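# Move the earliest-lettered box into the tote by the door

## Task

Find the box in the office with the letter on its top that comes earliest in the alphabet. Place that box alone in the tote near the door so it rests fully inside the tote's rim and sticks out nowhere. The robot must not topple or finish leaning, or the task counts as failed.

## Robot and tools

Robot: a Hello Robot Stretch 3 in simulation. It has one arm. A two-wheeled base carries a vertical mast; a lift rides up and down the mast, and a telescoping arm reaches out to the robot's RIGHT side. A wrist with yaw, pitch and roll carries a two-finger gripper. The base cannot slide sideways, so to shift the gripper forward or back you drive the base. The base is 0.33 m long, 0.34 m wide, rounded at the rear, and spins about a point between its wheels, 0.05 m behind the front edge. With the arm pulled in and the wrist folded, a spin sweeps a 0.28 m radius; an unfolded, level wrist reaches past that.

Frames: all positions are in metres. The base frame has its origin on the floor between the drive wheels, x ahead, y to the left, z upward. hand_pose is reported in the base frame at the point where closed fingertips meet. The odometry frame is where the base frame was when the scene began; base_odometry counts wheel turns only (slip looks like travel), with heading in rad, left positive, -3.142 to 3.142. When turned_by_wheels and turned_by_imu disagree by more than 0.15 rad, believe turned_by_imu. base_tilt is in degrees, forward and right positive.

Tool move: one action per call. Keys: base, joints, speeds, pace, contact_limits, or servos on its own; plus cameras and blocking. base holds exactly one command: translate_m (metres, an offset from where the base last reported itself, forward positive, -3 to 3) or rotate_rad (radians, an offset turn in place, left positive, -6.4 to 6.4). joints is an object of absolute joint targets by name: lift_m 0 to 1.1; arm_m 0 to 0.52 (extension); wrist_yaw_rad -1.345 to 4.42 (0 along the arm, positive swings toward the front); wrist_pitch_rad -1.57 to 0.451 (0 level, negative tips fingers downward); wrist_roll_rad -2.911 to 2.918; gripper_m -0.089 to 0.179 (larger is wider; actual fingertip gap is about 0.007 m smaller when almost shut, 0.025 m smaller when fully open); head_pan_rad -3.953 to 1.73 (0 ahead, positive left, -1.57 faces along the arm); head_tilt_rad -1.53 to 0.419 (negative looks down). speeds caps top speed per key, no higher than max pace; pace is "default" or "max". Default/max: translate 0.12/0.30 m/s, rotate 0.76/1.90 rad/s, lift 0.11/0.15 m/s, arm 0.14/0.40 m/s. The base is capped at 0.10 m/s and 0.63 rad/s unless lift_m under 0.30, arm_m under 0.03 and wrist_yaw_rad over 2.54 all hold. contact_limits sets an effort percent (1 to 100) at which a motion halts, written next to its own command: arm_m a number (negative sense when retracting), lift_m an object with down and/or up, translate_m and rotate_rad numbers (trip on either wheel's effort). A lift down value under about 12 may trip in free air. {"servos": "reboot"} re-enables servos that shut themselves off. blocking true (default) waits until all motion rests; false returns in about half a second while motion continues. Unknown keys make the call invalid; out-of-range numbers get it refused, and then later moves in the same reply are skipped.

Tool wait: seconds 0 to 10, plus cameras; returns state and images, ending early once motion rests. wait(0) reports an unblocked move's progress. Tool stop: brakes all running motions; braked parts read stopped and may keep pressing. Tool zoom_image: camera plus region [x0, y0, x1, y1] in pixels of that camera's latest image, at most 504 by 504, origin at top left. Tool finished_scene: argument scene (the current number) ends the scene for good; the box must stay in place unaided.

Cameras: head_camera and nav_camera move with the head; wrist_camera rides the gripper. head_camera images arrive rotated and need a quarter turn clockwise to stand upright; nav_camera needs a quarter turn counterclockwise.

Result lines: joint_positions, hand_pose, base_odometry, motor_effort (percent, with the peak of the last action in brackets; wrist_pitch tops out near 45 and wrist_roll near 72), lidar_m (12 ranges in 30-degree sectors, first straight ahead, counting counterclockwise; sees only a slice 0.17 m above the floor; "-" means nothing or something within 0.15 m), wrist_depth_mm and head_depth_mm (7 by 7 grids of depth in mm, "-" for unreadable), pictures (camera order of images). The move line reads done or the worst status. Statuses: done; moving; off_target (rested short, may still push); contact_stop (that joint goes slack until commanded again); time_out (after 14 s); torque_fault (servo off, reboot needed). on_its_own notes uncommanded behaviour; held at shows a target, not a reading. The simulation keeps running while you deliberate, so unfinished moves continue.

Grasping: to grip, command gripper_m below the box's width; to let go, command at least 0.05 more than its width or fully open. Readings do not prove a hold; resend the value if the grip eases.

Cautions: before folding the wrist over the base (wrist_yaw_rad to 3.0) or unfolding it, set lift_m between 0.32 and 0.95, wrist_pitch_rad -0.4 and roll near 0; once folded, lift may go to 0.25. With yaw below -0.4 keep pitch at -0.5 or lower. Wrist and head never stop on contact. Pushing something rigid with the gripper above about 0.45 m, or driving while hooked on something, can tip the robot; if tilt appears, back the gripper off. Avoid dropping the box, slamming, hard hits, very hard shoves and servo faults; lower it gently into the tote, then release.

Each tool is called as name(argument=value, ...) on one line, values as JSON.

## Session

move(joints={"head_pan_rad": 0.0, "head_tilt_rad": -0.3}, pace="max", cameras=["nav_camera"])

move(joints={"head_pan_rad": -1.3}, pace="max", cameras=["nav_camera", "head_camera"])

move(joints={"head_pan_rad": -2.6}, pace="max", cameras=["nav_camera", "head_camera"])

move(joints={"head_pan_rad": -3.9}, pace="max", cameras=["nav_camera"])

Scene clock: 0.67 s.
move: done
base_odometry: x=+0.000 y=+0.000 heading=+0.000
turned_by_wheels: +0.000
turned_by_imu: +0.000
base_tilt: forward=+1.2 right=-0.2
lidar_m: 0.73 0.74 0.91 1.57 1.58 1.09 1.00 1.01 1.25 1.54 1.22 0.80
head_depth_mm: 624 661 706 744 790 838 901 / 618 650 686 728 777 835 896 / 613 644 682 724 771 822 881 / 609 640 676 717 761 814 874 / 603 634 670 710 757 804 863 / 598 631 663 704 748 799 853 / 595 626 659 696 740 791 845
base_status: not commanded
joint_positions: lift_m=+0.337 arm_m=+0.002 wrist_yaw_rad=+3.032 wrist_pitch_rad=-0.535 wrist_roll_rad=+0.000 gripper_m=+0.037 head_pan_rad=+0.000 head_tilt_rad=-0.298
joint_status: all done
measured_speeds: all 0
motor_effort: left_wheel=-0.7(0.8) right_wheel=+2.0(2.6) lift_m=+27.1(27.3) arm_m=-9.9(10.1) wrist_yaw_rad=+0.9(1.1) wrist_pitch_rad=+2.1(2.6) wrist_roll_rad=+1.0(1.0) gripper_m=+0.9(0.9) head_pan_rad=+1.0(1.6) head_tilt_rad=-1.6(3.9)
hand_pose: x=+0.0015 y=+0.0602 z=+0.3248 quat_wxyz=(+0.224, +0.691, +0.150, +0.671) (m; base frame)
wrist_depth_mm: - 140 - - - - - / - 154 - - - - - / 977 179 874 976 972 931 - / 760 731 204 751 756 752 733 / 637 628 227 629 610 617 630 / 540 537 129 331 129 542 544 / 475 309 288 306 447 471 475
pictures: nav_camera (sideways)
Images, in order (width x height): nav_camera 672x504.

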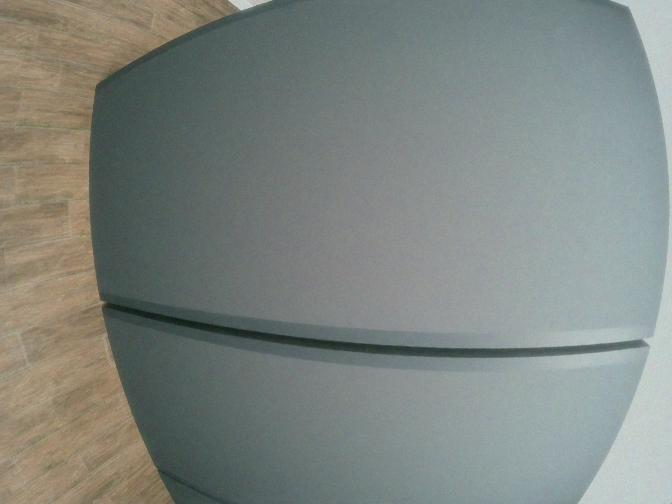

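Scene clock: 1.63 s.
move: done
base_odometry: x=+0.000 y=+0.000 heading=+0.000
turned_by_wheels: +0.000
turned_by_imu: +0.000
base_tilt: forward=+0.8 right=-0.3
lidar_m: 0.73 0.74 0.91 1.57 1.58 1.09 1.00 1.01 1.25 1.55 1.22 0.79
head_depth_mm: 1850 1945 2044 1671 2275 2034 1596 / 1868 1963 2064 1795 2292 2018 1598 / 1900 2021 2107 1790 2098 2013 1586 / 1936 2021 2133 1784 2351 1928 1582 / 1965 2078 2195 1887 2375 1990 1577 / 1872 1933 2006 1873 2152 1974 1581 / 1484 1516 1555 1601 1658 1716 1561
base_status: not commanded
joint_positions: lift_m=+0.337 arm_m=+0.002 wrist_yaw_rad=+3.032 wrist_pitch_rad=-0.535 wrist_roll_rad=+0.000 gripper_m=+0.037 head_pan_rad=-1.329 head_tilt_rad=-0.299
joint_status: all done
measured_speeds: all 0
motor_effort: left_wheel=-0.5(0.7) right_wheel=+1.7(3.0) lift_m=+27.6(27.7) arm_m=-12.7(12.7) wrist_yaw_rad=+0.9(1.4) wrist_pitch_rad=+2.4(2.6) wrist_roll_rad=+0.8(1.1) gripper_m=+0.2(1.2) head_pan_rad=+0.4(5.3) head_tilt_rad=-0.9(2.3)
hand_pose: x=+0.0015 y=+0.0602 z=+0.3248 quat_wxyz=(+0.224, +0.691, +0.150, +0.671) (m; base frame)
wrist_depth_mm: - 139 - - - - - / - 154 - - - - - / 943 179 882 959 944 918 - / 772 718 206 767 758 760 729 / 647 641 225 638 633 631 625 / 542 541 128 331 130 532 552 / 475 310 293 306 452 468 477
pictures: head_camera (sideways), nav_camera (sideways)
Images, in order (width x height): head_camera 896x504, nav_camera 672x504.

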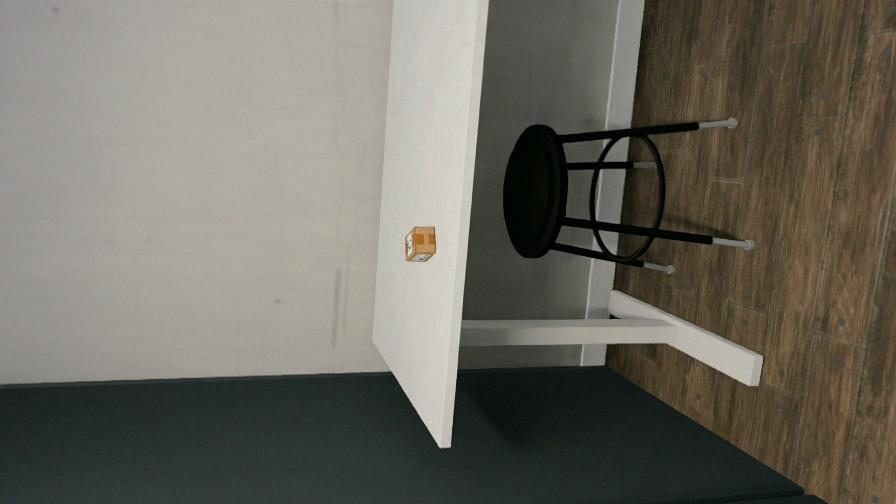

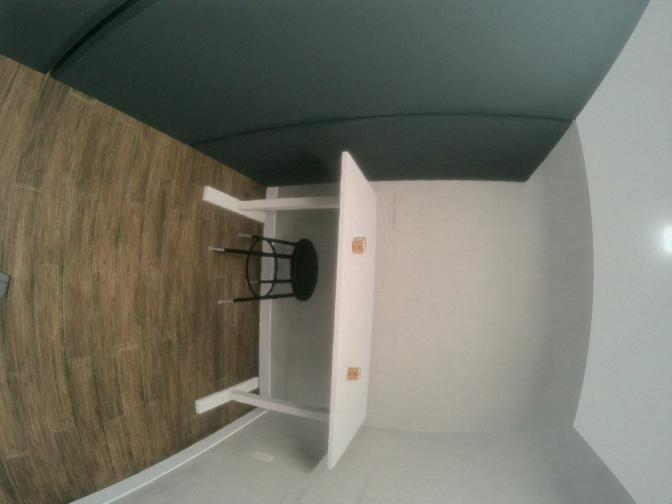

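Scene clock: 2.60 s.
move: done
base_odometry: x=+0.000 y=+0.000 heading=+0.000
turned_by_wheels: +0.000
turned_by_imu: +0.000
base_tilt: forward=+0.9 right=-0.4
lidar_m: 0.73 0.73 0.91 1.57 1.59 1.09 1.00 1.01 1.25 1.54 1.22 0.80
head_depth_mm: 841 879 923 965 1017 1076 1138 / 876 911 961 1012 1063 1131 1198 / 904 952 1005 1051 1117 1181 1261 / 945 994 1050 1107 1173 1250 1335 / 987 1035 1098 1166 1240 1321 1404 / 1027 1091 1153 1229 1313 1413 1487 / 1079 1144 1214 1301 1392 1496 1540
base_status: not commanded
joint_positions: lift_m=+0.337 arm_m=+0.002 wrist_yaw_rad=+3.032 wrist_pitch_rad=-0.535 wrist_roll_rad=+0.000 gripper_m=+0.037 head_pan_rad=-2.644 head_tilt_rad=-0.300
joint_status: all done
measured_speeds: all 0
motor_effort: left_wheel=-0.6(0.7) right_wheel=+2.3(2.6) lift_m=+27.8(28.3) arm_m=-15.4(15.4) wrist_yaw_rad=+0.6(1.1) wrist_pitch_rad=+2.3(2.6) wrist_roll_rad=+0.9(0.9) gripper_m=+0.0(1.1) head_pan_rad=+0.5(5.5) head_tilt_rad=-1.2(2.2)
hand_pose: x=+0.0015 y=+0.0602 z=+0.3248 quat_wxyz=(+0.224, +0.691, +0.150, +0.671) (m; base frame)
wrist_depth_mm: - 140 - - - - - / - 154 - - - - - / 934 180 869 930 971 945 - / 758 737 204 764 769 775 730 / 628 630 226 630 632 631 634 / 547 540 129 331 130 543 544 / 467 306 291 304 444 468 469
pictures: head_camera (sideways), nav_camera (sideways)
Images, in order (width x height): head_camera 896x504, nav_camera 672x504.

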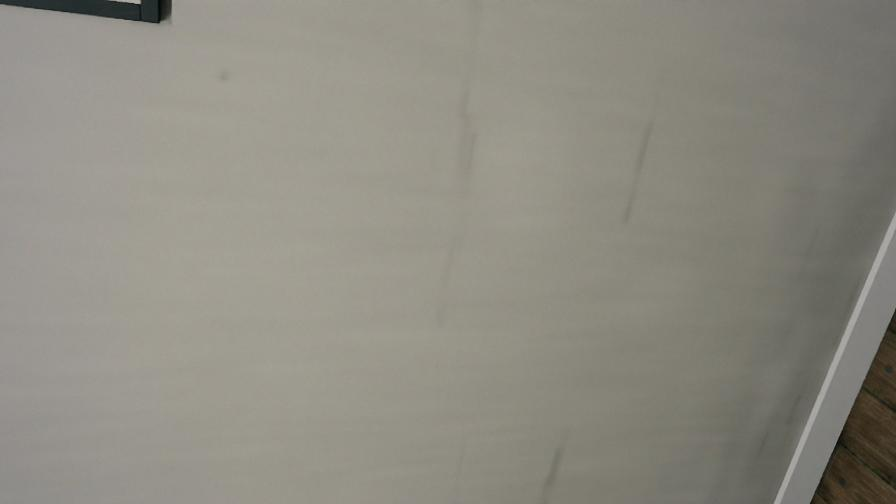

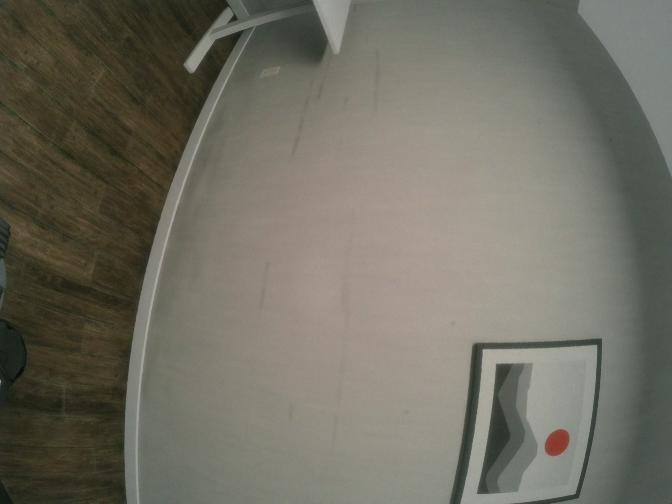

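Scene clock: 3.57 s.
move: done
base_odometry: x=+0.000 y=+0.000 heading=+0.000
turned_by_wheels: +0.000
turned_by_imu: +0.000
base_tilt: forward=+1.0 right=-0.3
lidar_m: 0.73 0.73 0.91 1.57 1.58 1.09 1.00 1.01 1.25 1.55 1.23 0.80
head_depth_mm: - - - - - - - / 1607 1660 - - - - - / 1570 1690 1765 1866 1985 2026 1563 / 1395 1470 1564 1667 1780 1844 1583 / 1255 1323 1391 1469 1563 1660 1590 / 1135 1184 1245 1310 1380 1462 1494 / 1043 1089 1131 1188 1243 1303 1376
base_status: not commanded
joint_positions: lift_m=+0.337 arm_m=+0.002 wrist_yaw_rad=+3.032 wrist_pitch_rad=-0.535 wrist_roll_rad=+0.000 gripper_m=+0.037 head_pan_rad=-3.949 head_tilt_rad=-0.300
joint_status: all done
measured_speeds: all 0
motor_effort: left_wheel=-0.5(0.8) right_wheel=+1.9(2.6) lift_m=+28.7(28.7) arm_m=-18.2(18.2) wrist_yaw_rad=+0.8(1.4) wrist_pitch_rad=+2.2(2.8) wrist_roll_rad=+0.9(1.1) gripper_m=-0.4(1.3) head_pan_rad=+2.7(5.5) head_tilt_rad=-1.6(2.5)
hand_pose: x=+0.0015 y=+0.0602 z=+0.3248 quat_wxyz=(+0.224, +0.691, +0.150, +0.671) (m; base frame)
wrist_depth_mm: - 140 - - - - - / - 155 - - - - - / 941 179 865 947 943 950 - / 742 742 204 769 761 758 741 / 631 633 226 626 639 628 645 / 545 541 128 336 130 546 539 / 472 306 291 305 449 472 472
pictures: nav_camera (sideways)
Images, in order (width x height): nav_camera 672x504.

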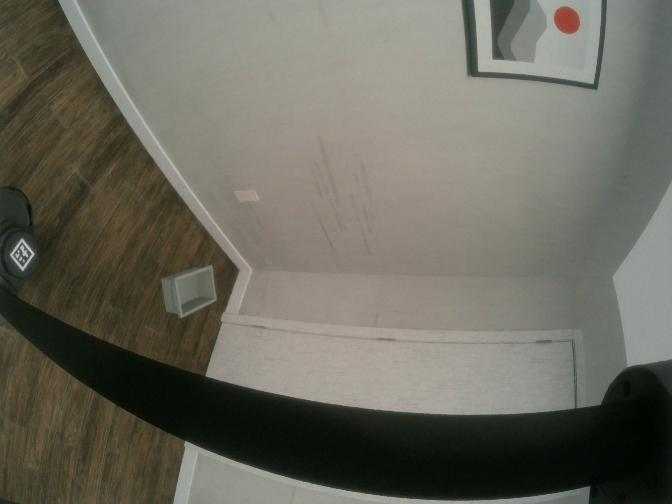

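move(base={"rotate_rad": 1.479}, joints={"lift_m": 0.28, "wrist_pitch_rad": -0.4, "head_pan_rad": -2.64}, pace="max", cameras=[])

move(base={"translate_m": -0.57}, pace="max", cameras=["head_camera"])

zoom_image(camera="head_camera", region=[370, 60, 530, 440])

move(joints={"head_pan_rad": -3.3}, pace="max", cameras=["head_camera"])

zoom_image(camera="head_camera", region=[370, 60, 530, 440])

Scene clock: 39.57 s.
move: done
base_odometry: x=+0.000 y=+0.000 heading=+1.479
turned_by_wheels: +1.479
turned_by_imu: +1.473
base_tilt: forward=+0.9 right=-0.4
lidar_m: 1.57 1.57 1.15 1.00 1.00 1.16 1.85 1.44 0.84 0.73 0.73 0.85
head_depth_mm: 1845 1929 2039 1668 2213 1938 1588 / 1902 2010 2097 1797 1869 1931 1589 / 1953 2057 2172 1793 2408 2010 1587 / 1966 2085 2192 1904 2321 1941 1581 / 1572 1652 1749 1798 1946 1915 1581 / 1292 1348 1411 1476 1552 1625 1541 / 1107 1137 1179 1225 1271 1322 1383
base_status: done
joint_positions: lift_m=+0.280 arm_m=+0.002 wrist_yaw_rad=+3.032 wrist_pitch_rad=-0.421 wrist_roll_rad=+0.000 gripper_m=+0.037 head_pan_rad=-2.629 head_tilt_rad=-0.301
joint_status: all done
measured_speeds: all 0
motor_effort: left_wheel=-7.2(16.8) right_wheel=+10.0(16.2) lift_m=+20.9(28.6) arm_m=-21.9(22.6) wrist_yaw_rad=+1.1(1.4) wrist_pitch_rad=+3.8(6.9) wrist_roll_rad=+0.9(1.1) gripper_m=+0.4(1.3) head_pan_rad=-3.5(4.1) head_tilt_rad=-0.6(2.6)
hand_pose: x=+0.0032 y=+0.0760 z=+0.2920 quat_wxyz=(+0.186, +0.698, +0.110, +0.683) (m; base frame)
wrist_depth_mm: 822 136 933 - - - - / 871 148 - - - - - / 926 162 951 - - - 938 / 835 732 207 802 802 816 786 / 641 614 202 643 643 632 643 / 531 531 131 304 129 530 521 / 449 278 250 280 431 455 447
pictures: none
No camera images: "cameras" was empty.

Scene clock: 42.77 s.
move: done
base_odometry: x=-0.053 y=-0.568 heading=+1.478
turned_by_wheels: +0.000
turned_by_imu: +0.001
base_tilt: forward=+1.1 right=+0.0
lidar_m: 2.11 1.69 0.99 0.86 0.86 1.00 1.29 1.04 1.00 0.87 0.87 1.02
head_depth_mm: 1374 1436 1497 1518 952 1758 1601 / 1412 1483 1554 1516 1004 1812 1540 / 1455 1519 1608 1481 1048 1292 1535 / 1496 1562 1663 1484 1048 1515 1484 / 1546 1620 1721 1461 1106 1907 1573 / 1567 1628 1720 1458 1437 1774 1530 / 1337 1395 1431 1415 1498 1599 1552
base_status: done
joint_positions: lift_m=+0.280 arm_m=+0.002 wrist_yaw_rad=+3.032 wrist_pitch_rad=-0.420 wrist_roll_rad=+0.000 gripper_m=+0.037 head_pan_rad=-2.639 head_tilt_rad=-0.301
joint_status: not commanded
measured_speeds: all 0
motor_effort: left_wheel=-9.8(16.7) right_wheel=+4.9(10.3) lift_m=+25.2(25.2) arm_m=-19.5(22.0) wrist_yaw_rad=+0.7(1.2) wrist_pitch_rad=+3.6(4.1) wrist_roll_rad=+0.8(1.1) gripper_m=-0.6(1.1) head_pan_rad=-2.7(4.6) head_tilt_rad=+0.3(1.5)
hand_pose: x=+0.0032 y=+0.0760 z=+0.2921 quat_wxyz=(+0.185, +0.698, +0.110, +0.683) (m; base frame)
wrist_depth_mm: 697 136 813 928 971 - - / 757 148 866 983 - - - / 797 162 954 - - - - / 798 720 208 805 801 807 821 / 642 611 201 644 636 634 654 / 541 530 131 302 129 542 527 / 454 277 250 278 429 458 453
pictures: head_camera (sideways)
Images, in order (width x height): head_camera 896x504.

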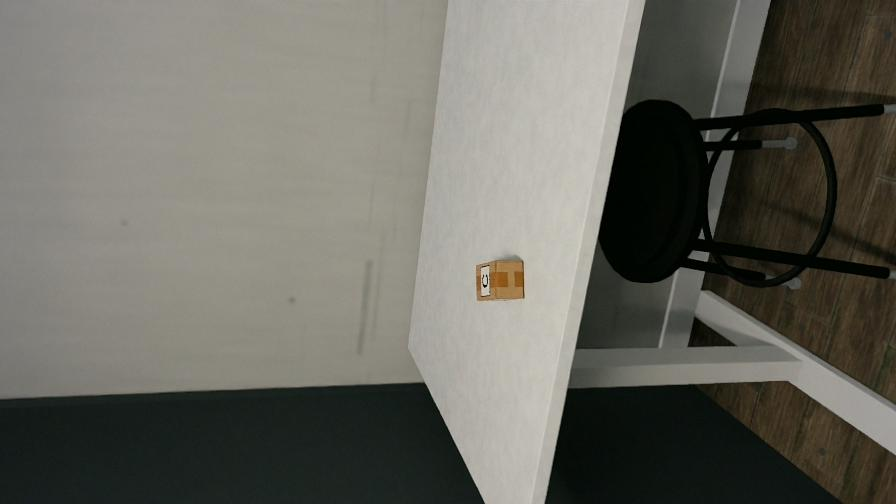

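Scaled by 1.326 from the camera's 896x504 image, which has a finer 1280x720 frame.

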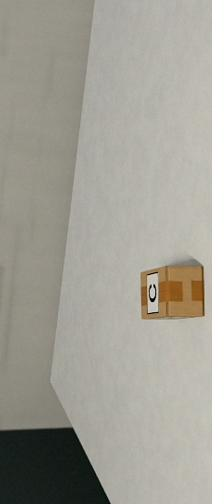

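Scene clock: 43.57 s.
move: done
base_odometry: x=-0.053 y=-0.568 heading=+1.478
turned_by_wheels: +0.000
turned_by_imu: +0.000
base_tilt: forward=+1.0 right=-0.4
lidar_m: 2.12 1.69 0.99 0.86 0.86 1.00 1.29 1.04 1.00 0.87 0.87 1.01
head_depth_mm: 1235 1260 1288 1316 1305 1389 1433 / 1440 1475 1514 1492 1513 1670 1571 / 1566 1655 1741 1502 1119 1858 1535 / 1523 1601 1686 1475 1108 1977 1575 / 1464 1550 1637 1472 1038 1926 1574 / 1428 1496 1585 1465 979 1838 1570 / 1375 1453 1518 1441 977 1774 1563
base_status: not commanded
joint_positions: lift_m=+0.280 arm_m=+0.002 wrist_yaw_rad=+3.032 wrist_pitch_rad=-0.420 wrist_roll_rad=+0.000 gripper_m=+0.037 head_pan_rad=-3.317 head_tilt_rad=-0.301
joint_status: all done
measured_speeds: all 0
motor_effort: left_wheel=-9.8(10.0) right_wheel=+5.1(5.7) lift_m=+26.3(26.3) arm_m=-19.0(19.9) wrist_yaw_rad=+0.8(1.1) wrist_pitch_rad=+3.4(3.8) wrist_roll_rad=+0.8(1.1) gripper_m=+0.0(1.5) head_pan_rad=-1.3(4.1) head_tilt_rad=+1.4(1.4)
hand_pose: x=+0.0032 y=+0.0760 z=+0.2921 quat_wxyz=(+0.185, +0.698, +0.110, +0.683) (m; base frame)
wrist_depth_mm: 695 135 807 909 - - - / 736 148 875 975 - - - / 801 162 941 - - - - / 801 712 209 804 806 815 828 / 635 624 202 643 634 650 646 / 536 528 131 307 130 536 545 / 451 279 252 275 425 452 447
pictures: head_camera (sideways)
Images, in order (width x height): head_camera 896x504.

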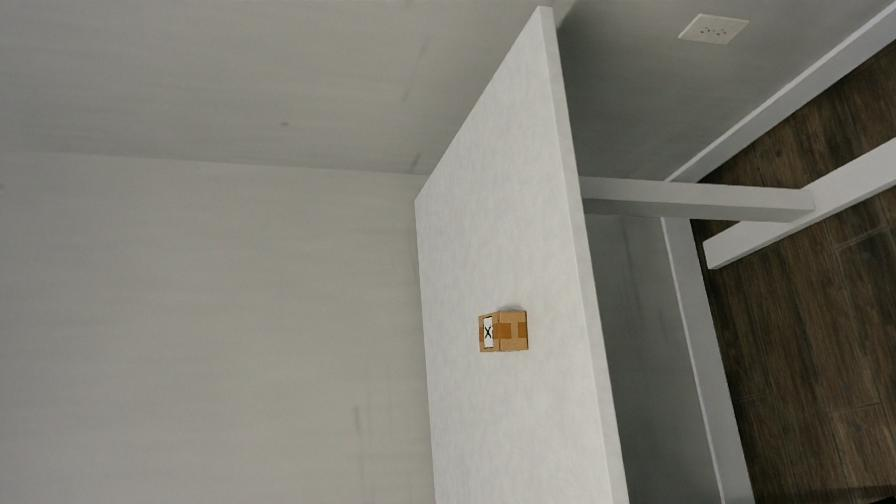

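Scaled by 1.326 from the camera's 896x504 image, which has a finer 1280x720 frame.

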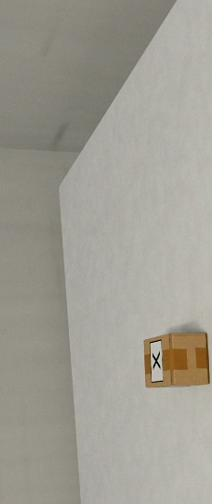

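move(base={"rotate_rad": -0.174}, joints={"head_pan_rad": -2.48}, pace="max", cameras=["head_camera"])

zoom_image(camera="head_camera", region=[455, 235, 545, 325])

move(base={"translate_m": 1.719}, joints={"head_pan_rad": 0.0}, pace="max", cameras=[])

move(base={"rotate_rad": -1.149}, pace="max", cameras=[])

move(base={"translate_m": 0.6}, pace="max", cameras=[])

move(base={"rotate_rad": -0.976}, pace="max", cameras=["nav_camera"])

move(base={"translate_m": 2.0}, joints={"head_pan_rad": -0.4}, pace="max", cameras=["head_camera", "nav_camera"])

move(joints={"head_pan_rad": -1.0}, pace="max", cameras=["head_camera"])

move(joints={"head_pan_rad": 1.6}, pace="max", cameras=["head_camera", "nav_camera"])

move(joints={"head_pan_rad": 1.1}, pace="max", cameras=["head_camera"])

Scene clock: 60.43 s.
move: done
base_odometry: x=-0.053 y=-0.568 heading=+1.305
turned_by_wheels: -0.174
turned_by_imu: -0.173
base_tilt: forward=+0.9 right=+0.1
lidar_m: 1.38 2.11 1.11 0.87 0.86 0.92 1.29 1.04 1.13 0.89 0.87 0.93
head_depth_mm: 1378 1440 1505 1515 951 1772 1604 / 1419 1483 1562 1508 999 1768 1550 / 1453 1523 1609 1487 1050 1296 1536 / 1500 1579 1662 1484 1090 1585 1523 / 1537 1622 1713 1466 1107 1900 1576 / 1553 1626 1690 1463 1440 1822 1531 / 1324 1369 1415 1399 1483 1589 1530
base_status: done
joint_positions: lift_m=+0.280 arm_m=+0.002 wrist_yaw_rad=+3.032 wrist_pitch_rad=-0.420 wrist_roll_rad=+0.000 gripper_m=+0.037 head_pan_rad=-2.459 head_tilt_rad=-0.301
joint_status: all done
measured_speeds: all 0
motor_effort: left_wheel=+7.5(14.7) right_wheel=-8.7(15.5) lift_m=+31.5(31.7) arm_m=-16.6(16.9) wrist_yaw_rad=+0.9(1.4) wrist_pitch_rad=+3.8(3.9) wrist_roll_rad=+0.5(1.0) gripper_m=-0.4(1.1) head_pan_rad=+0.7(4.2) head_tilt_rad=+1.6(2.6)
hand_pose: x=+0.0032 y=+0.0760 z=+0.2921 quat_wxyz=(+0.185, +0.698, +0.110, +0.683) (m; base frame)
wrist_depth_mm: 661 135 861 - - - - / 695 148 889 - - - - / 780 163 949 - - - - / 769 735 209 807 803 809 807 / 634 614 201 644 643 648 643 / 527 530 132 306 130 529 527 / 449 279 251 278 431 450 449
pictures: head_camera (sideways)
Images, in order (width x height): head_camera 896x504.

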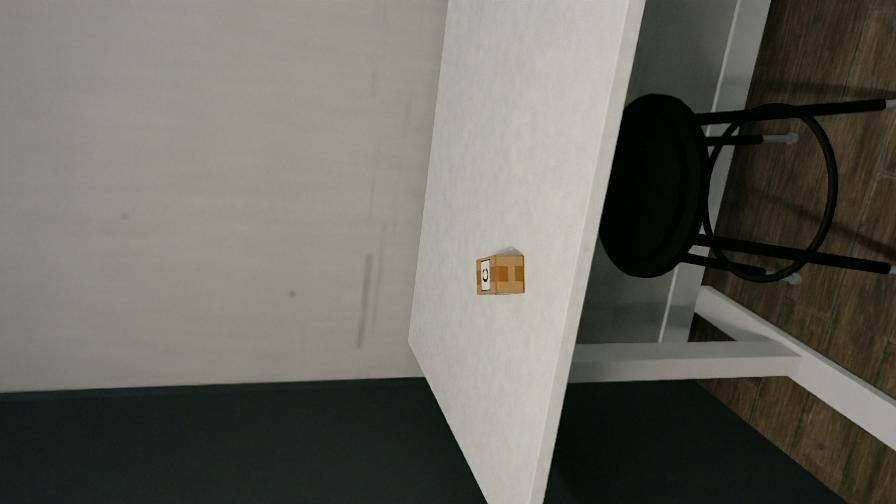

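Scaled by 5.600 from the camera's 896x504 image, which has a finer 1280x720 frame.

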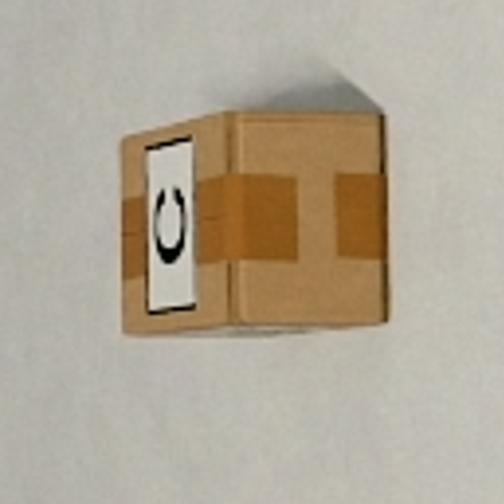

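Scene clock: 67.57 s.
move: done
base_odometry: x=+0.399 y=+1.091 heading=+1.305
turned_by_wheels: +0.000
turned_by_imu: -0.001
base_tilt: forward=+0.9 right=-0.2
lidar_m: 0.59 0.58 0.63 0.89 1.57 1.67 2.48 0.48 0.41 0.59 1.68 0.76
head_depth_mm: 573 610 649 695 746 805 875 / 552 585 621 664 711 765 826 / 531 562 595 632 677 728 782 / 513 542 572 608 649 695 744 / 496 522 550 582 620 662 708 / 480 503 531 560 595 635 677 / 464 487 512 541 572 607 648
base_status: done
joint_positions: lift_m=+0.280 arm_m=+0.002 wrist_yaw_rad=+3.032 wrist_pitch_rad=-0.420 wrist_roll_rad=+0.000 gripper_m=+0.037 head_pan_rad=+0.000 head_tilt_rad=-0.300
joint_status: all done
measured_speeds: all 0
motor_effort: left_wheel=+10.2(19.1) right_wheel=-4.2(10.1) lift_m=+21.5(31.8) arm_m=-15.1(16.7) wrist_yaw_rad=+0.2(1.4) wrist_pitch_rad=+3.7(4.0) wrist_roll_rad=+0.8(1.1) gripper_m=-0.2(1.5) head_pan_rad=-4.5(6.2) head_tilt_rad=+2.5(5.2)
hand_pose: x=+0.0032 y=+0.0760 z=+0.2921 quat_wxyz=(+0.185, +0.698, +0.110, +0.683) (m; base frame)
wrist_depth_mm: - 135 - - 774 579 489 / - 149 - - 824 631 501 / - 164 970 - 867 658 519 / 813 737 208 800 808 684 542 / 635 633 201 647 650 632 553 / 535 529 131 306 129 538 522 / 454 274 250 279 425 450 455
pictures: none
No camera images: "cameras" was empty.

Scene clock: 69.40 s.
move: done
base_odometry: x=+0.399 y=+1.091 heading=+0.156
turned_by_wheels: -1.149
turned_by_imu: -1.144
base_tilt: forward=+1.0 right=-0.3
lidar_m: 2.20 0.82 0.60 0.58 0.61 0.81 1.56 1.62 2.23 0.64 0.41 0.54
head_depth_mm: 2785 2913 3005 3290 2765 2018 1592 / 2779 2976 3045 3286 2751 2008 1584 / 2805 2930 3075 3327 2725 1999 1582 / 2816 2973 3177 3327 2735 1996 1574 / 2820 2999 3140 3287 2694 1987 1567 / 2004 2060 2124 2203 2258 1985 1572 / 1490 1513 1519 1577 1632 1677 1513
base_status: done
joint_positions: lift_m=+0.280 arm_m=+0.002 wrist_yaw_rad=+3.032 wrist_pitch_rad=-0.420 wrist_roll_rad=+0.000 gripper_m=+0.037 head_pan_rad=+0.000 head_tilt_rad=-0.300
joint_status: not commanded
measured_speeds: all 0
motor_effort: left_wheel=+8.8(18.0) right_wheel=-9.2(14.5) lift_m=+19.9(21.6) arm_m=-22.2(22.5) wrist_yaw_rad=+0.5(1.4) wrist_pitch_rad=+3.7(4.1) wrist_roll_rad=+0.9(1.0) gripper_m=+1.0(1.1) head_pan_rad=-2.7(4.3) head_tilt_rad=+3.1(4.8)
hand_pose: x=+0.0032 y=+0.0760 z=+0.2921 quat_wxyz=(+0.185, +0.698, +0.110, +0.683) (m; base frame)
wrist_depth_mm: 535 135 561 598 603 606 625 / 574 148 599 615 653 669 684 / 621 163 656 691 716 743 747 / 656 646 208 718 781 784 801 / 639 621 202 633 649 628 625 / 527 542 131 304 129 535 537 / 454 276 251 274 424 460 454
pictures: none
No camera images: "cameras" was empty.

Scene clock: 72.70 s.
move: done
base_odometry: x=+0.992 y=+1.185 heading=+0.157
turned_by_wheels: +0.000
turned_by_imu: +0.000
base_tilt: forward=+0.9 right=-0.2
lidar_m: 2.14 0.82 0.60 0.58 0.60 0.83 2.15 0.53 0.39 0.38 3.08 2.58
head_depth_mm: 2249 2349 2468 2639 2715 2036 1598 / 2260 2376 2499 2636 2744 2002 1574 / 2285 2406 2510 2675 2496 2012 1585 / 2291 2436 2547 2723 2698 1977 1582 / 2322 2424 2554 2726 2722 1990 1572 / 1997 2071 2144 2209 2279 1993 1572 / 1488 1522 1535 1557 1626 1656 1521
base_status: done
joint_positions: lift_m=+0.280 arm_m=+0.002 wrist_yaw_rad=+3.032 wrist_pitch_rad=-0.420 wrist_roll_rad=+0.000 gripper_m=+0.037 head_pan_rad=+0.000 head_tilt_rad=-0.300
joint_status: not commanded
measured_speeds: all 0
motor_effort: left_wheel=+8.9(18.1) right_wheel=-3.7(13.8) lift_m=+21.7(21.8) arm_m=-21.2(22.6) wrist_yaw_rad=+0.7(1.4) wrist_pitch_rad=+3.7(3.9) wrist_roll_rad=+0.8(1.3) gripper_m=+0.0(1.4) head_pan_rad=-3.6(3.9) head_tilt_rad=+2.8(5.1)
hand_pose: x=+0.0032 y=+0.0760 z=+0.2921 quat_wxyz=(+0.185, +0.698, +0.110, +0.683) (m; base frame)
wrist_depth_mm: 543 135 564 590 595 611 628 / 599 149 600 644 647 666 675 / 640 163 651 678 699 728 746 / 666 662 207 741 744 765 765 / 641 611 202 637 648 634 637 / 530 525 131 306 129 514 535 / 455 277 251 279 436 446 452
pictures: none
No camera images: "cameras" was empty.

Scene clock: 74.40 s.
move: done
base_odometry: x=+0.992 y=+1.185 heading=-0.819
turned_by_wheels: -0.976
turned_by_imu: -0.971
base_tilt: forward=+0.9 right=-0.3
lidar_m: 3.09 2.58 1.71 0.76 0.59 0.58 0.62 0.91 2.15 0.50 0.38 0.38
head_depth_mm: 2951 3098 3211 3382 2744 2021 1590 / 3163 3304 3413 3506 2763 2010 1582 / 3349 3515 3685 3830 2733 2014 1577 / 3564 3702 3926 - 2722 2005 1574 / 3292 3487 3726 3687 2706 2003 1570 / 3003 3165 3240 3411 2694 1982 1567 / 2712 2863 2917 3087 2655 1976 1562
base_status: done
joint_positions: lift_m=+0.280 arm_m=+0.002 wrist_yaw_rad=+3.032 wrist_pitch_rad=-0.420 wrist_roll_rad=+0.000 gripper_m=+0.037 head_pan_rad=+0.000 head_tilt_rad=-0.300
joint_status: not commanded
measured_speeds: all 0
motor_effort: left_wheel=+8.4(17.9) right_wheel=-6.8(15.5) lift_m=+22.5(22.8) arm_m=-21.7(22.4) wrist_yaw_rad=+0.8(1.4) wrist_pitch_rad=+3.4(3.9) wrist_roll_rad=+0.8(0.9) gripper_m=+1.2(1.4) head_pan_rad=-2.1(4.3) head_tilt_rad=+2.6(4.2)
hand_pose: x=+0.0032 y=+0.0760 z=+0.2921 quat_wxyz=(+0.185, +0.698, +0.110, +0.683) (m; base frame)
wrist_depth_mm: 487 136 799 - - - - / 506 147 854 - - - - / 521 164 866 - - - - / 542 587 207 810 785 792 802 / 550 615 201 639 647 645 640 / 533 530 132 305 130 528 531 / 456 275 249 278 427 452 455
pictures: nav_camera (sideways)
Images, in order (width x height): nav_camera 672x504.

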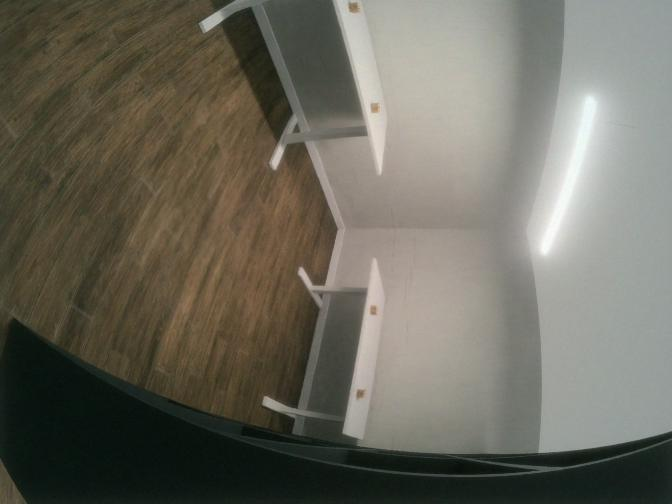

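Scene clock: 84.63 s.
move: done
base_odometry: x=+2.360 y=-0.274 heading=-0.819
turned_by_wheels: +0.000
turned_by_imu: -2.187
base_tilt: forward=+1.0 right=-0.2
lidar_m: 0.22 0.52 0.72 0.78 2.81 2.29 2.07 1.49 1.09 1.05 1.10 0.15
head_depth_mm: - - - - - - - / - - - - - - - / - - - - - - - / - - - - - - - / - - - - - - - / - - 347 360 402 431 360 / 388 408 432 455 482 479 380
base_status: done
joint_positions: lift_m=+0.280 arm_m=+0.002 wrist_yaw_rad=+3.032 wrist_pitch_rad=-0.418 wrist_roll_rad=+0.002 gripper_m=+0.037 head_pan_rad=-0.400 head_tilt_rad=-0.300
joint_status: all done
measured_speeds: all 0
on_its_own: right_wheel is at rest, and its effort (+32.1) is outside its rest range (-21 to +21)
motor_effort: left_wheel=+18.1(70.0) right_wheel=+32.1(55.2) lift_m=+25.2(28.2) arm_m=-1.1(22.2) wrist_yaw_rad=+1.8(44.0) wrist_pitch_rad=+3.0(4.5) wrist_roll_rad=+0.0(1.0) gripper_m=-0.3(1.3) head_pan_rad=-1.6(4.9) head_tilt_rad=+0.9(6.3)
hand_pose: x=+0.0034 y=+0.0763 z=+0.2927 quat_wxyz=(+0.185, +0.699, +0.108, +0.682) (m; base frame)
wrist_depth_mm: - 135 - 798 789 805 - / - 147 - 843 880 869 - / - 162 975 927 866 822 - / 791 183 730 729 662 659 - / 658 620 201 569 521 527 530 / 531 528 131 306 129 437 436 / 447 281 247 277 358 375 370
pictures: head_camera (sideways), nav_camera (sideways)
Images, in order (width x height): head_camera 896x504, nav_camera 672x504.

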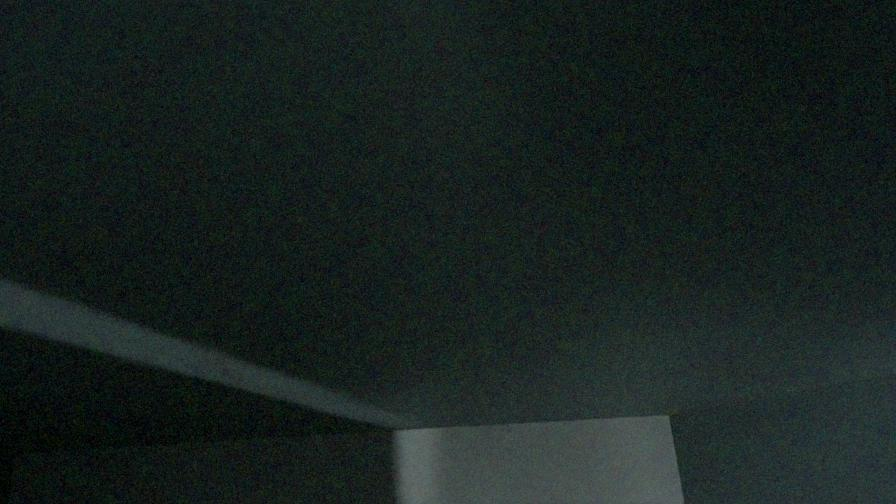

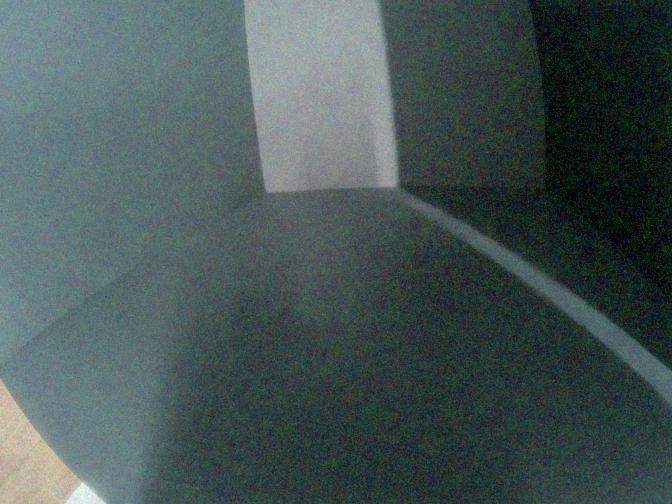

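Scene clock: 85.43 s.
move: done
base_odometry: x=+2.360 y=-0.274 heading=-0.819
turned_by_wheels: +0.000
turned_by_imu: +0.000
base_tilt: forward=+1.1 right=-0.4
lidar_m: 0.22 0.52 0.72 0.78 2.81 2.29 2.07 1.49 1.09 1.05 1.10 0.15
head_depth_mm: 936 967 1017 1060 1108 1173 1227 / - - - 1107 1173 1233 1319 / - - - - - - - / - - - - - - - / - - - - - - - / - - - - - - - / - - - - - - -
base_status: not commanded
joint_positions: lift_m=+0.280 arm_m=+0.002 wrist_yaw_rad=+3.032 wrist_pitch_rad=-0.418 wrist_roll_rad=+0.002 gripper_m=+0.037 head_pan_rad=-1.014 head_tilt_rad=-0.300
joint_status: all done
measured_speeds: all 0
on_its_own: right_wheel is at rest, and its effort (+31.4) is outside its rest range (-21 to +21)
motor_effort: left_wheel=+17.4(18.1) right_wheel=+31.4(32.2) lift_m=+23.6(24.9) arm_m=-5.2(5.2) wrist_yaw_rad=+1.6(2.1) wrist_pitch_rad=+3.1(3.4) wrist_roll_rad=+0.0(0.3) gripper_m=-0.1(1.0) head_pan_rad=-2.1(4.7) head_tilt_rad=+0.9(1.7)
hand_pose: x=+0.0034 y=+0.0763 z=+0.2927 quat_wxyz=(+0.185, +0.699, +0.108, +0.682) (m; base frame)
wrist_depth_mm: - 135 - 783 768 827 - / - 148 - 847 848 881 - / - 162 998 914 894 828 - / 808 183 720 747 674 649 - / 664 628 199 576 527 519 519 / 530 534 132 302 128 432 438 / 455 279 247 274 361 370 369
pictures: head_camera (sideways)
Images, in order (width x height): head_camera 896x504.

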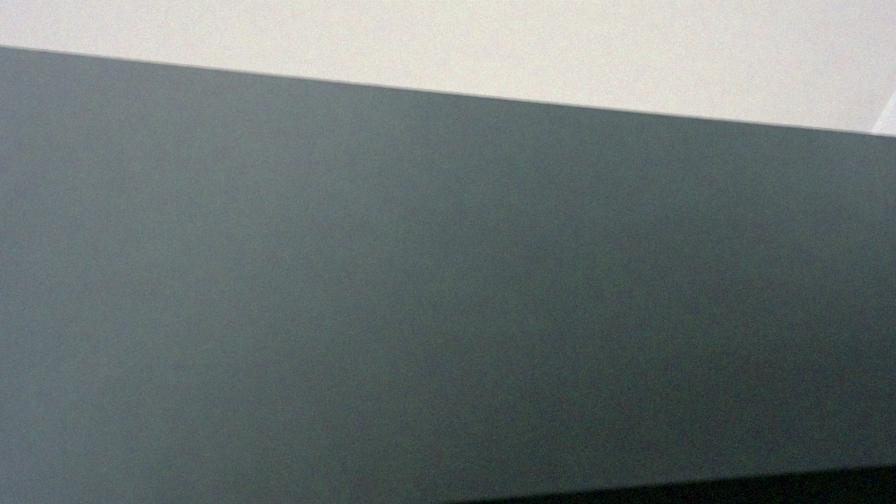

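Scene clock: 86.67 s.
move: done
base_odometry: x=+2.360 y=-0.274 heading=-0.819
turned_by_wheels: +0.000
turned_by_imu: +0.000
base_tilt: forward=+0.8 right=-0.2
lidar_m: 0.22 0.52 0.72 0.78 2.80 2.28 2.07 1.49 1.09 1.05 1.09 0.15
head_depth_mm: 475 668 701 744 672 490 387 / 1499 1551 732 767 705 530 411 / 2382 2504 2653 2746 2595 1939 1540 / 2428 2540 2685 2568 2753 2019 1589 / 2479 2585 2721 2580 2725 1995 1580 / 2481 2630 2771 2921 2701 1977 1572 / 2529 2679 2802 3013 2665 1975 1607
base_status: not commanded
joint_positions: lift_m=+0.280 arm_m=+0.002 wrist_yaw_rad=+3.032 wrist_pitch_rad=-0.418 wrist_roll_rad=+0.002 gripper_m=+0.037 head_pan_rad=+1.650 head_tilt_rad=-0.300
joint_status: all done
measured_speeds: all 0
on_its_own: right_wheel is at rest, and its effort (+31.5) is outside its rest range (-21 to +21)
motor_effort: left_wheel=+17.6(17.8) right_wheel=+31.5(32.2) lift_m=+21.8(23.6) arm_m=-11.3(11.3) wrist_yaw_rad=+1.7(2.0) wrist_pitch_rad=+3.2(3.4) wrist_roll_rad=-0.2(0.3) gripper_m=-0.7(1.1) head_pan_rad=-2.1(7.4) head_tilt_rad=+1.8(1.8)
hand_pose: x=+0.0034 y=+0.0763 z=+0.2927 quat_wxyz=(+0.185, +0.699, +0.108, +0.682) (m; base frame)
wrist_depth_mm: - 135 - 792 792 820 - / - 148 - 862 858 874 - / - 162 981 890 891 819 - / 806 183 734 721 655 670 - / 647 614 201 576 527 515 525 / 533 534 130 303 129 430 438 / 453 277 246 278 359 369 370
pictures: head_camera (sideways), nav_camera (sideways)
Images, in order (width x height): head_camera 896x504, nav_camera 672x504.

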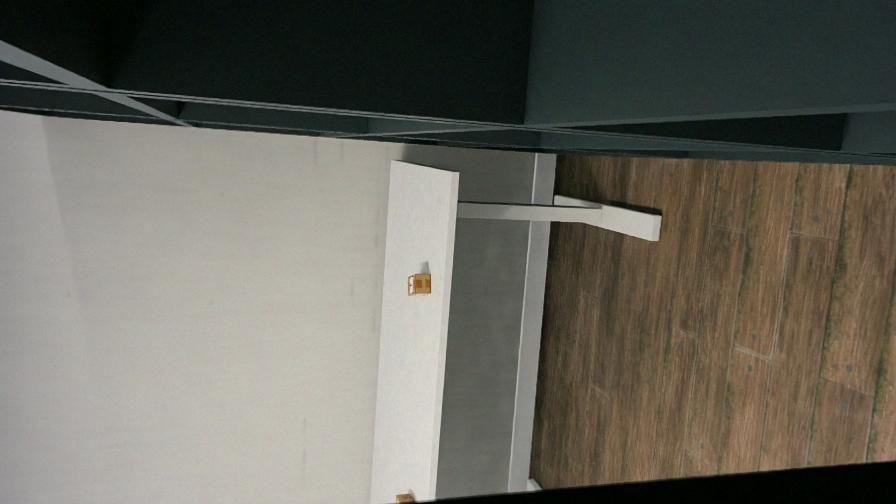

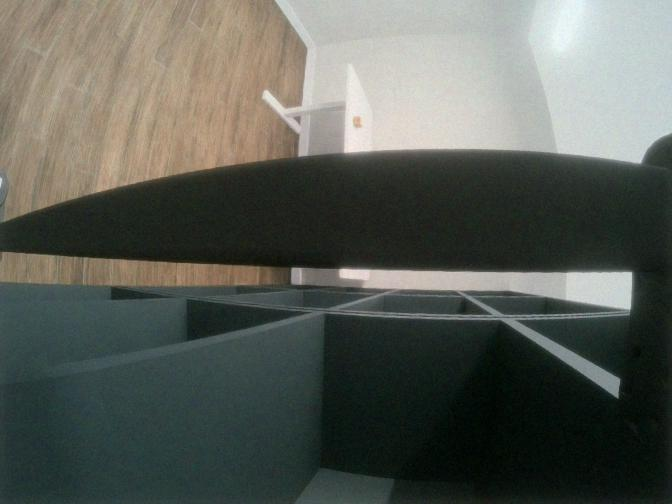

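Scene clock: 87.53 s.
move: done
base_odometry: x=+2.360 y=-0.274 heading=-0.819
turned_by_wheels: +0.000
turned_by_imu: +0.000
base_tilt: forward=+0.9 right=-0.2
lidar_m: 0.22 0.52 0.72 0.78 2.80 2.29 2.07 1.48 1.09 1.05 1.10 0.15
head_depth_mm: 476 687 705 722 670 489 387 / 478 789 820 843 667 488 384 / 483 781 830 875 663 486 384 / 488 752 793 836 659 485 383 / 492 722 763 810 657 482 382 / 499 696 735 776 654 481 381 / 508 672 708 747 685 541 888
base_status: not commanded
joint_positions: lift_m=+0.280 arm_m=+0.002 wrist_yaw_rad=+3.032 wrist_pitch_rad=-0.418 wrist_roll_rad=+0.002 gripper_m=+0.037 head_pan_rad=+1.113 head_tilt_rad=-0.300
joint_status: all done
measured_speeds: translate_m=+0.000 rotate_rad=+0.000 lift_m=+0.000 arm_m=+0.000 wrist_yaw_rad=+0.000 wrist_pitch_rad=+0.000 wrist_roll_rad=+0.000 head_pan_rad=-0.024 head_tilt_rad=+0.000
on_its_own: right_wheel is at rest, and its effort (+31.6) is outside its rest range (-21 to +21)
motor_effort: left_wheel=+17.6(17.7) right_wheel=+31.6(32.0) lift_m=+20.5(21.6) arm_m=-15.0(15.0) wrist_yaw_rad=+1.4(1.8) wrist_pitch_rad=+2.9(3.4) wrist_roll_rad=+0.0(0.3) gripper_m=+0.4(1.3) head_pan_rad=-2.8(5.1) head_tilt_rad=+1.3(1.8)
hand_pose: x=+0.0034 y=+0.0763 z=+0.2927 quat_wxyz=(+0.185, +0.699, +0.108, +0.682) (m; base frame)
wrist_depth_mm: - 135 - 783 786 831 - / - 147 - 855 882 874 - / - 162 977 861 898 847 - / 811 183 738 755 656 654 - / 660 620 201 565 525 532 526 / 535 533 131 305 129 434 429 / 455 278 246 277 355 366 368
pictures: head_camera (sideways)
Images, in order (width x height): head_camera 896x504.

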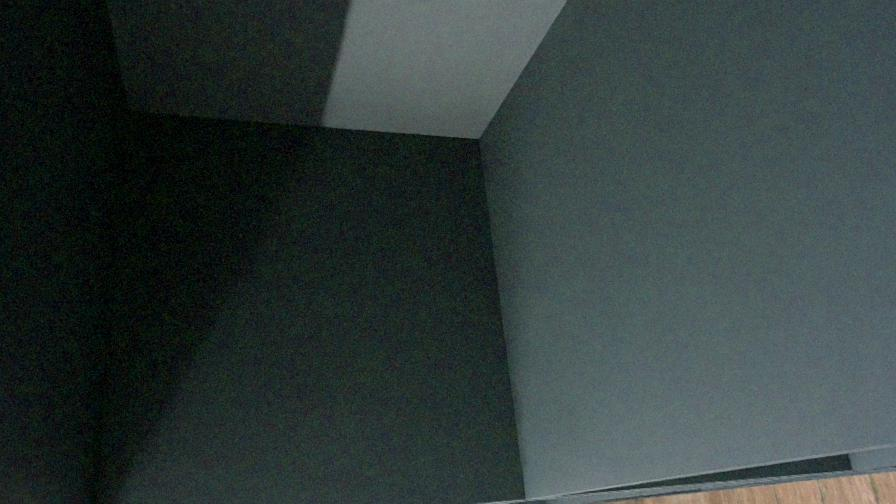

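move(base={"translate_m": -0.25}, joints={"head_pan_rad": -3.5, "head_tilt_rad": -0.3}, cameras=[])

move(base={"translate_m": -0.75}, pace="max", cameras=["head_camera", "nav_camera"])

move(joints={"head_pan_rad": -2.95}, pace="max", cameras=["head_camera"])

move(joints={"head_pan_rad": 1.2}, pace="max", cameras=["nav_camera"])

Scene clock: 114.20 s.
move: done
base_odometry: x=+2.189 y=-0.091 heading=-0.819
turned_by_wheels: +0.000
turned_by_imu: +0.002
base_tilt: forward=+0.9 right=-0.2
lidar_m: 0.30 0.78 0.84 1.74 2.82 2.06 1.82 1.48 1.09 1.05 1.10 0.31
head_depth_mm: 2328 2404 2560 2775 2782 2015 1597 / 2243 2334 2510 2181 2741 2019 1592 / 2169 2302 2400 2162 2553 2014 1587 / 2102 2196 2331 2477 2592 1998 1581 / 2046 2155 2248 1949 2490 1986 1575 / 1979 2068 2196 1925 2440 1981 1570 / 1923 2030 2139 1912 2336 1979 1570
base_status: done
joint_positions: lift_m=+0.280 arm_m=+0.002 wrist_yaw_rad=+3.032 wrist_pitch_rad=-0.418 wrist_roll_rad=+0.002 gripper_m=+0.037 head_pan_rad=-3.516 head_tilt_rad=-0.300
joint_status: all done
measured_speeds: translate_m=+0.000 rotate_rad=+0.000 lift_m=+0.000 arm_m=+0.000 wrist_yaw_rad=+0.000 wrist_pitch_rad=+0.000 wrist_roll_rad=+0.000 head_pan_rad=+0.024 head_tilt_rad=+0.000
motor_effort: left_wheel=-2.4(14.9) right_wheel=-8.3(27.3) lift_m=+31.8(32.0) arm_m=-18.3(22.5) wrist_yaw_rad=+1.1(2.1) wrist_pitch_rad=+3.0(3.5) wrist_roll_rad=-0.3(0.3) gripper_m=-0.8(1.3) head_pan_rad=+2.8(5.3) head_tilt_rad=+1.9(3.4)
hand_pose: x=+0.0034 y=+0.0763 z=+0.2927 quat_wxyz=(+0.185, +0.699, +0.108, +0.682) (m; base frame)
wrist_depth_mm: - 135 - - 852 807 807 / - 148 - - 904 898 897 / - 162 934 - 932 882 844 / 793 183 722 825 783 654 657 / 643 622 201 652 636 540 522 / 538 537 131 310 130 503 439 / 455 280 250 276 428 442 378
pictures: none
No camera images: "cameras" was empty.

Scene clock: 118.03 s.
move: done
base_odometry: x=+1.677 y=+0.456 heading=-0.819
turned_by_wheels: +0.000
turned_by_imu: +0.002
base_tilt: forward=+1.0 right=-0.1
lidar_m: 1.04 1.31 2.02 2.28 2.15 1.45 1.09 1.47 1.08 1.05 1.09 1.50
head_depth_mm: 1518 1607 1718 1520 1068 1942 1593 / 1483 1569 1659 1500 1061 1946 1592 / 1433 1510 1598 1494 998 1905 1593 / 1401 1475 1552 1490 938 1853 1586 / 1363 1424 1514 1477 933 1808 1576 / 1325 1392 1472 1463 928 1734 1568 / 1290 1354 1424 1444 922 1701 1574
base_status: done
joint_positions: lift_m=+0.280 arm_m=+0.002 wrist_yaw_rad=+3.032 wrist_pitch_rad=-0.418 wrist_roll_rad=+0.002 gripper_m=+0.037 head_pan_rad=-3.500 head_tilt_rad=-0.300
joint_status: not commanded
measured_speeds: all 0
motor_effort: left_wheel=-5.7(17.0) right_wheel=-0.9(14.3) lift_m=+19.7(32.0) arm_m=-13.8(18.3) wrist_yaw_rad=+0.9(1.9) wrist_pitch_rad=+3.2(3.4) wrist_roll_rad=-0.4(0.4) gripper_m=-0.8(1.3) head_pan_rad=+3.3(4.2) head_tilt_rad=+1.7(2.6)
hand_pose: x=+0.0034 y=+0.0763 z=+0.2927 quat_wxyz=(+0.185, +0.699, +0.108, +0.682) (m; base frame)
wrist_depth_mm: - 135 - - - - - / - 148 - - - - - / - 161 966 - - - - / 797 183 719 810 810 786 808 / 642 640 201 640 636 641 652 / 528 541 131 306 130 537 517 / 455 278 247 278 426 450 451
pictures: head_camera (sideways), nav_camera (sideways)
Images, in order (width x height): head_camera 896x504, nav_camera 672x504.

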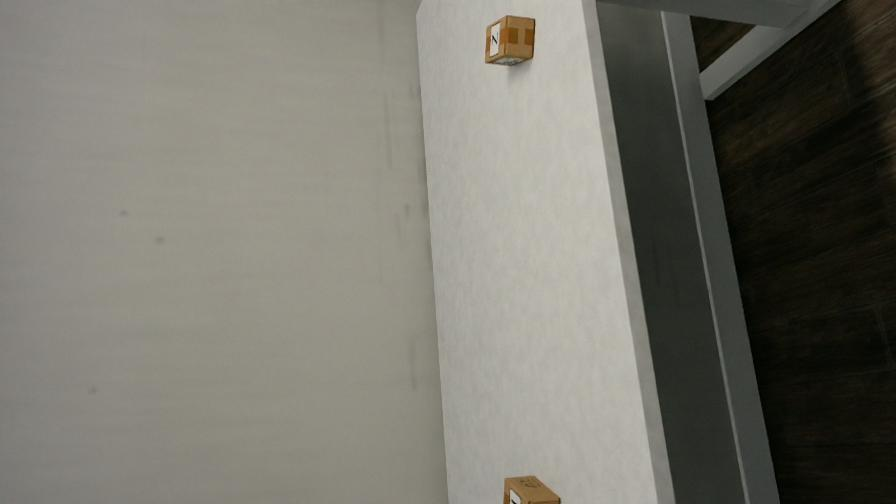

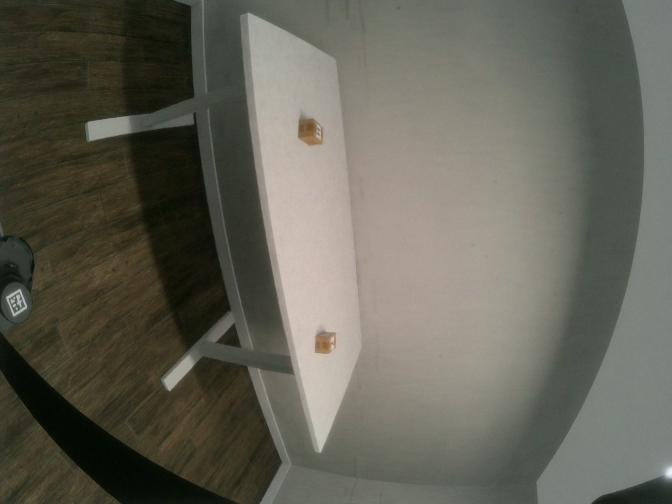

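Scene clock: 118.80 s.
move: done
base_odometry: x=+1.677 y=+0.456 heading=-0.819
turned_by_wheels: +0.000
turned_by_imu: +0.000
base_tilt: forward=+1.0 right=-0.2
lidar_m: 1.04 1.30 2.02 2.29 2.14 1.44 1.09 1.47 1.08 1.05 1.09 1.50
head_depth_mm: 1289 1360 1416 1448 958 1671 1597 / 1318 1388 1459 1493 948 1732 1600 / 1357 1424 1505 1490 947 1789 1588 / 1401 1465 1549 1481 938 1803 1493 / 1425 1507 1591 1677 937 1880 1581 / 1474 1546 1646 1740 1839 1908 1575 / 1511 1594 1695 1771 1895 1914 1563
base_status: not commanded
joint_positions: lift_m=+0.280 arm_m=+0.002 wrist_yaw_rad=+3.032 wrist_pitch_rad=-0.418 wrist_roll_rad=+0.002 gripper_m=+0.037 head_pan_rad=-2.936 head_tilt_rad=-0.300
joint_status: all done
measured_speeds: all 0
motor_effort: left_wheel=-6.0(6.0) right_wheel=-1.0(1.4) lift_m=+19.3(19.8) arm_m=-13.5(14.3) wrist_yaw_rad=+1.6(1.7) wrist_pitch_rad=+3.3(3.5) wrist_roll_rad=-0.1(0.3) gripper_m=+0.8(1.9) head_pan_rad=+0.5(5.3) head_tilt_rad=+0.6(2.5)
hand_pose: x=+0.0034 y=+0.0763 z=+0.2927 quat_wxyz=(+0.185, +0.699, +0.108, +0.682) (m; base frame)
wrist_depth_mm: - 135 - - - - - / - 147 - - - - - / - 161 950 - - - - / 820 183 744 797 785 806 805 / 633 621 200 645 655 652 640 / 531 538 131 302 129 537 532 / 458 277 246 276 428 453 459
pictures: head_camera (sideways)
Images, in order (width x height): head_camera 896x504.

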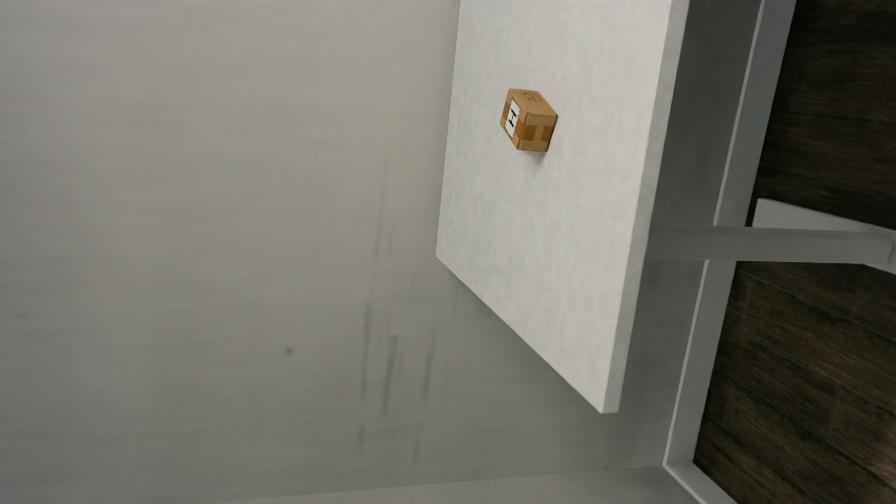

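Scene clock: 122.13 s.
move: done
base_odometry: x=+1.677 y=+0.456 heading=-0.819
turned_by_wheels: +0.000
turned_by_imu: +0.001
base_tilt: forward=+0.9 right=-0.1
lidar_m: 1.04 1.31 2.02 2.29 2.14 1.45 1.09 1.47 1.08 1.04 1.09 1.50
head_depth_mm: 1740 1819 1908 2031 2190 1951 1581 / 2599 2705 2826 2370 2231 2006 1598 / 2526 2638 2820 2905 2617 2011 1589 / 2473 2623 2796 2570 2616 2010 1585 / 2431 2545 2709 2542 2762 1989 1580 / 2365 2522 2640 2522 2721 2009 1582 / 2304 2435 2562 2482 2682 1979 1576
base_status: not commanded
joint_positions: lift_m=+0.280 arm_m=+0.002 wrist_yaw_rad=+3.032 wrist_pitch_rad=-0.418 wrist_roll_rad=+0.002 gripper_m=+0.037 head_pan_rad=+1.216 head_tilt_rad=-0.300
joint_status: all done
measured_speeds: translate_m=+0.000 rotate_rad=+0.000 lift_m=+0.000 arm_m=+0.000 wrist_yaw_rad=+0.000 wrist_pitch_rad=+0.000 wrist_roll_rad=+0.000 head_pan_rad=-0.024 head_tilt_rad=+0.000
motor_effort: left_wheel=-5.7(6.0) right_wheel=-1.2(1.3) lift_m=+19.4(20.0) arm_m=-9.6(13.3) wrist_yaw_rad=+1.3(2.0) wrist_pitch_rad=+3.1(3.5) wrist_roll_rad=+0.0(0.3) gripper_m=-0.1(1.5) head_pan_rad=-2.7(5.5) head_tilt_rad=+2.1(3.1)
hand_pose: x=+0.0034 y=+0.0763 z=+0.2927 quat_wxyz=(+0.185, +0.699, +0.108, +0.682) (m; base frame)
wrist_depth_mm: - 134 - - - - - / - 148 - - - - - / - 162 984 - - - - / 804 184 746 824 829 816 815 / 664 614 201 653 636 650 642 / 526 540 131 305 130 532 531 / 450 280 247 277 429 457 458
pictures: nav_camera (sideways)
Images, in order (width x height): nav_camera 672x504.

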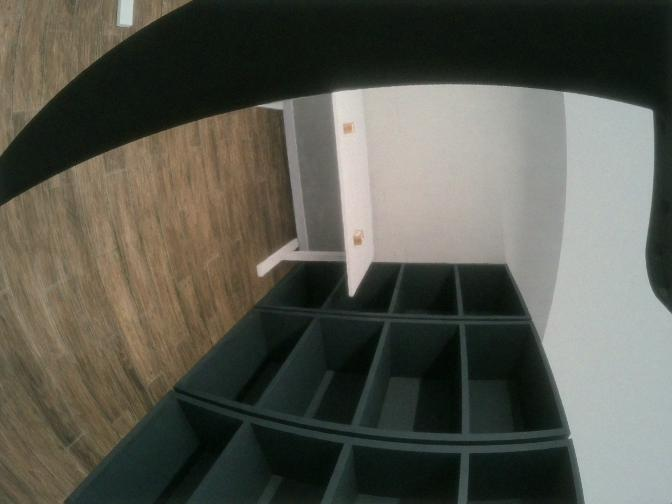

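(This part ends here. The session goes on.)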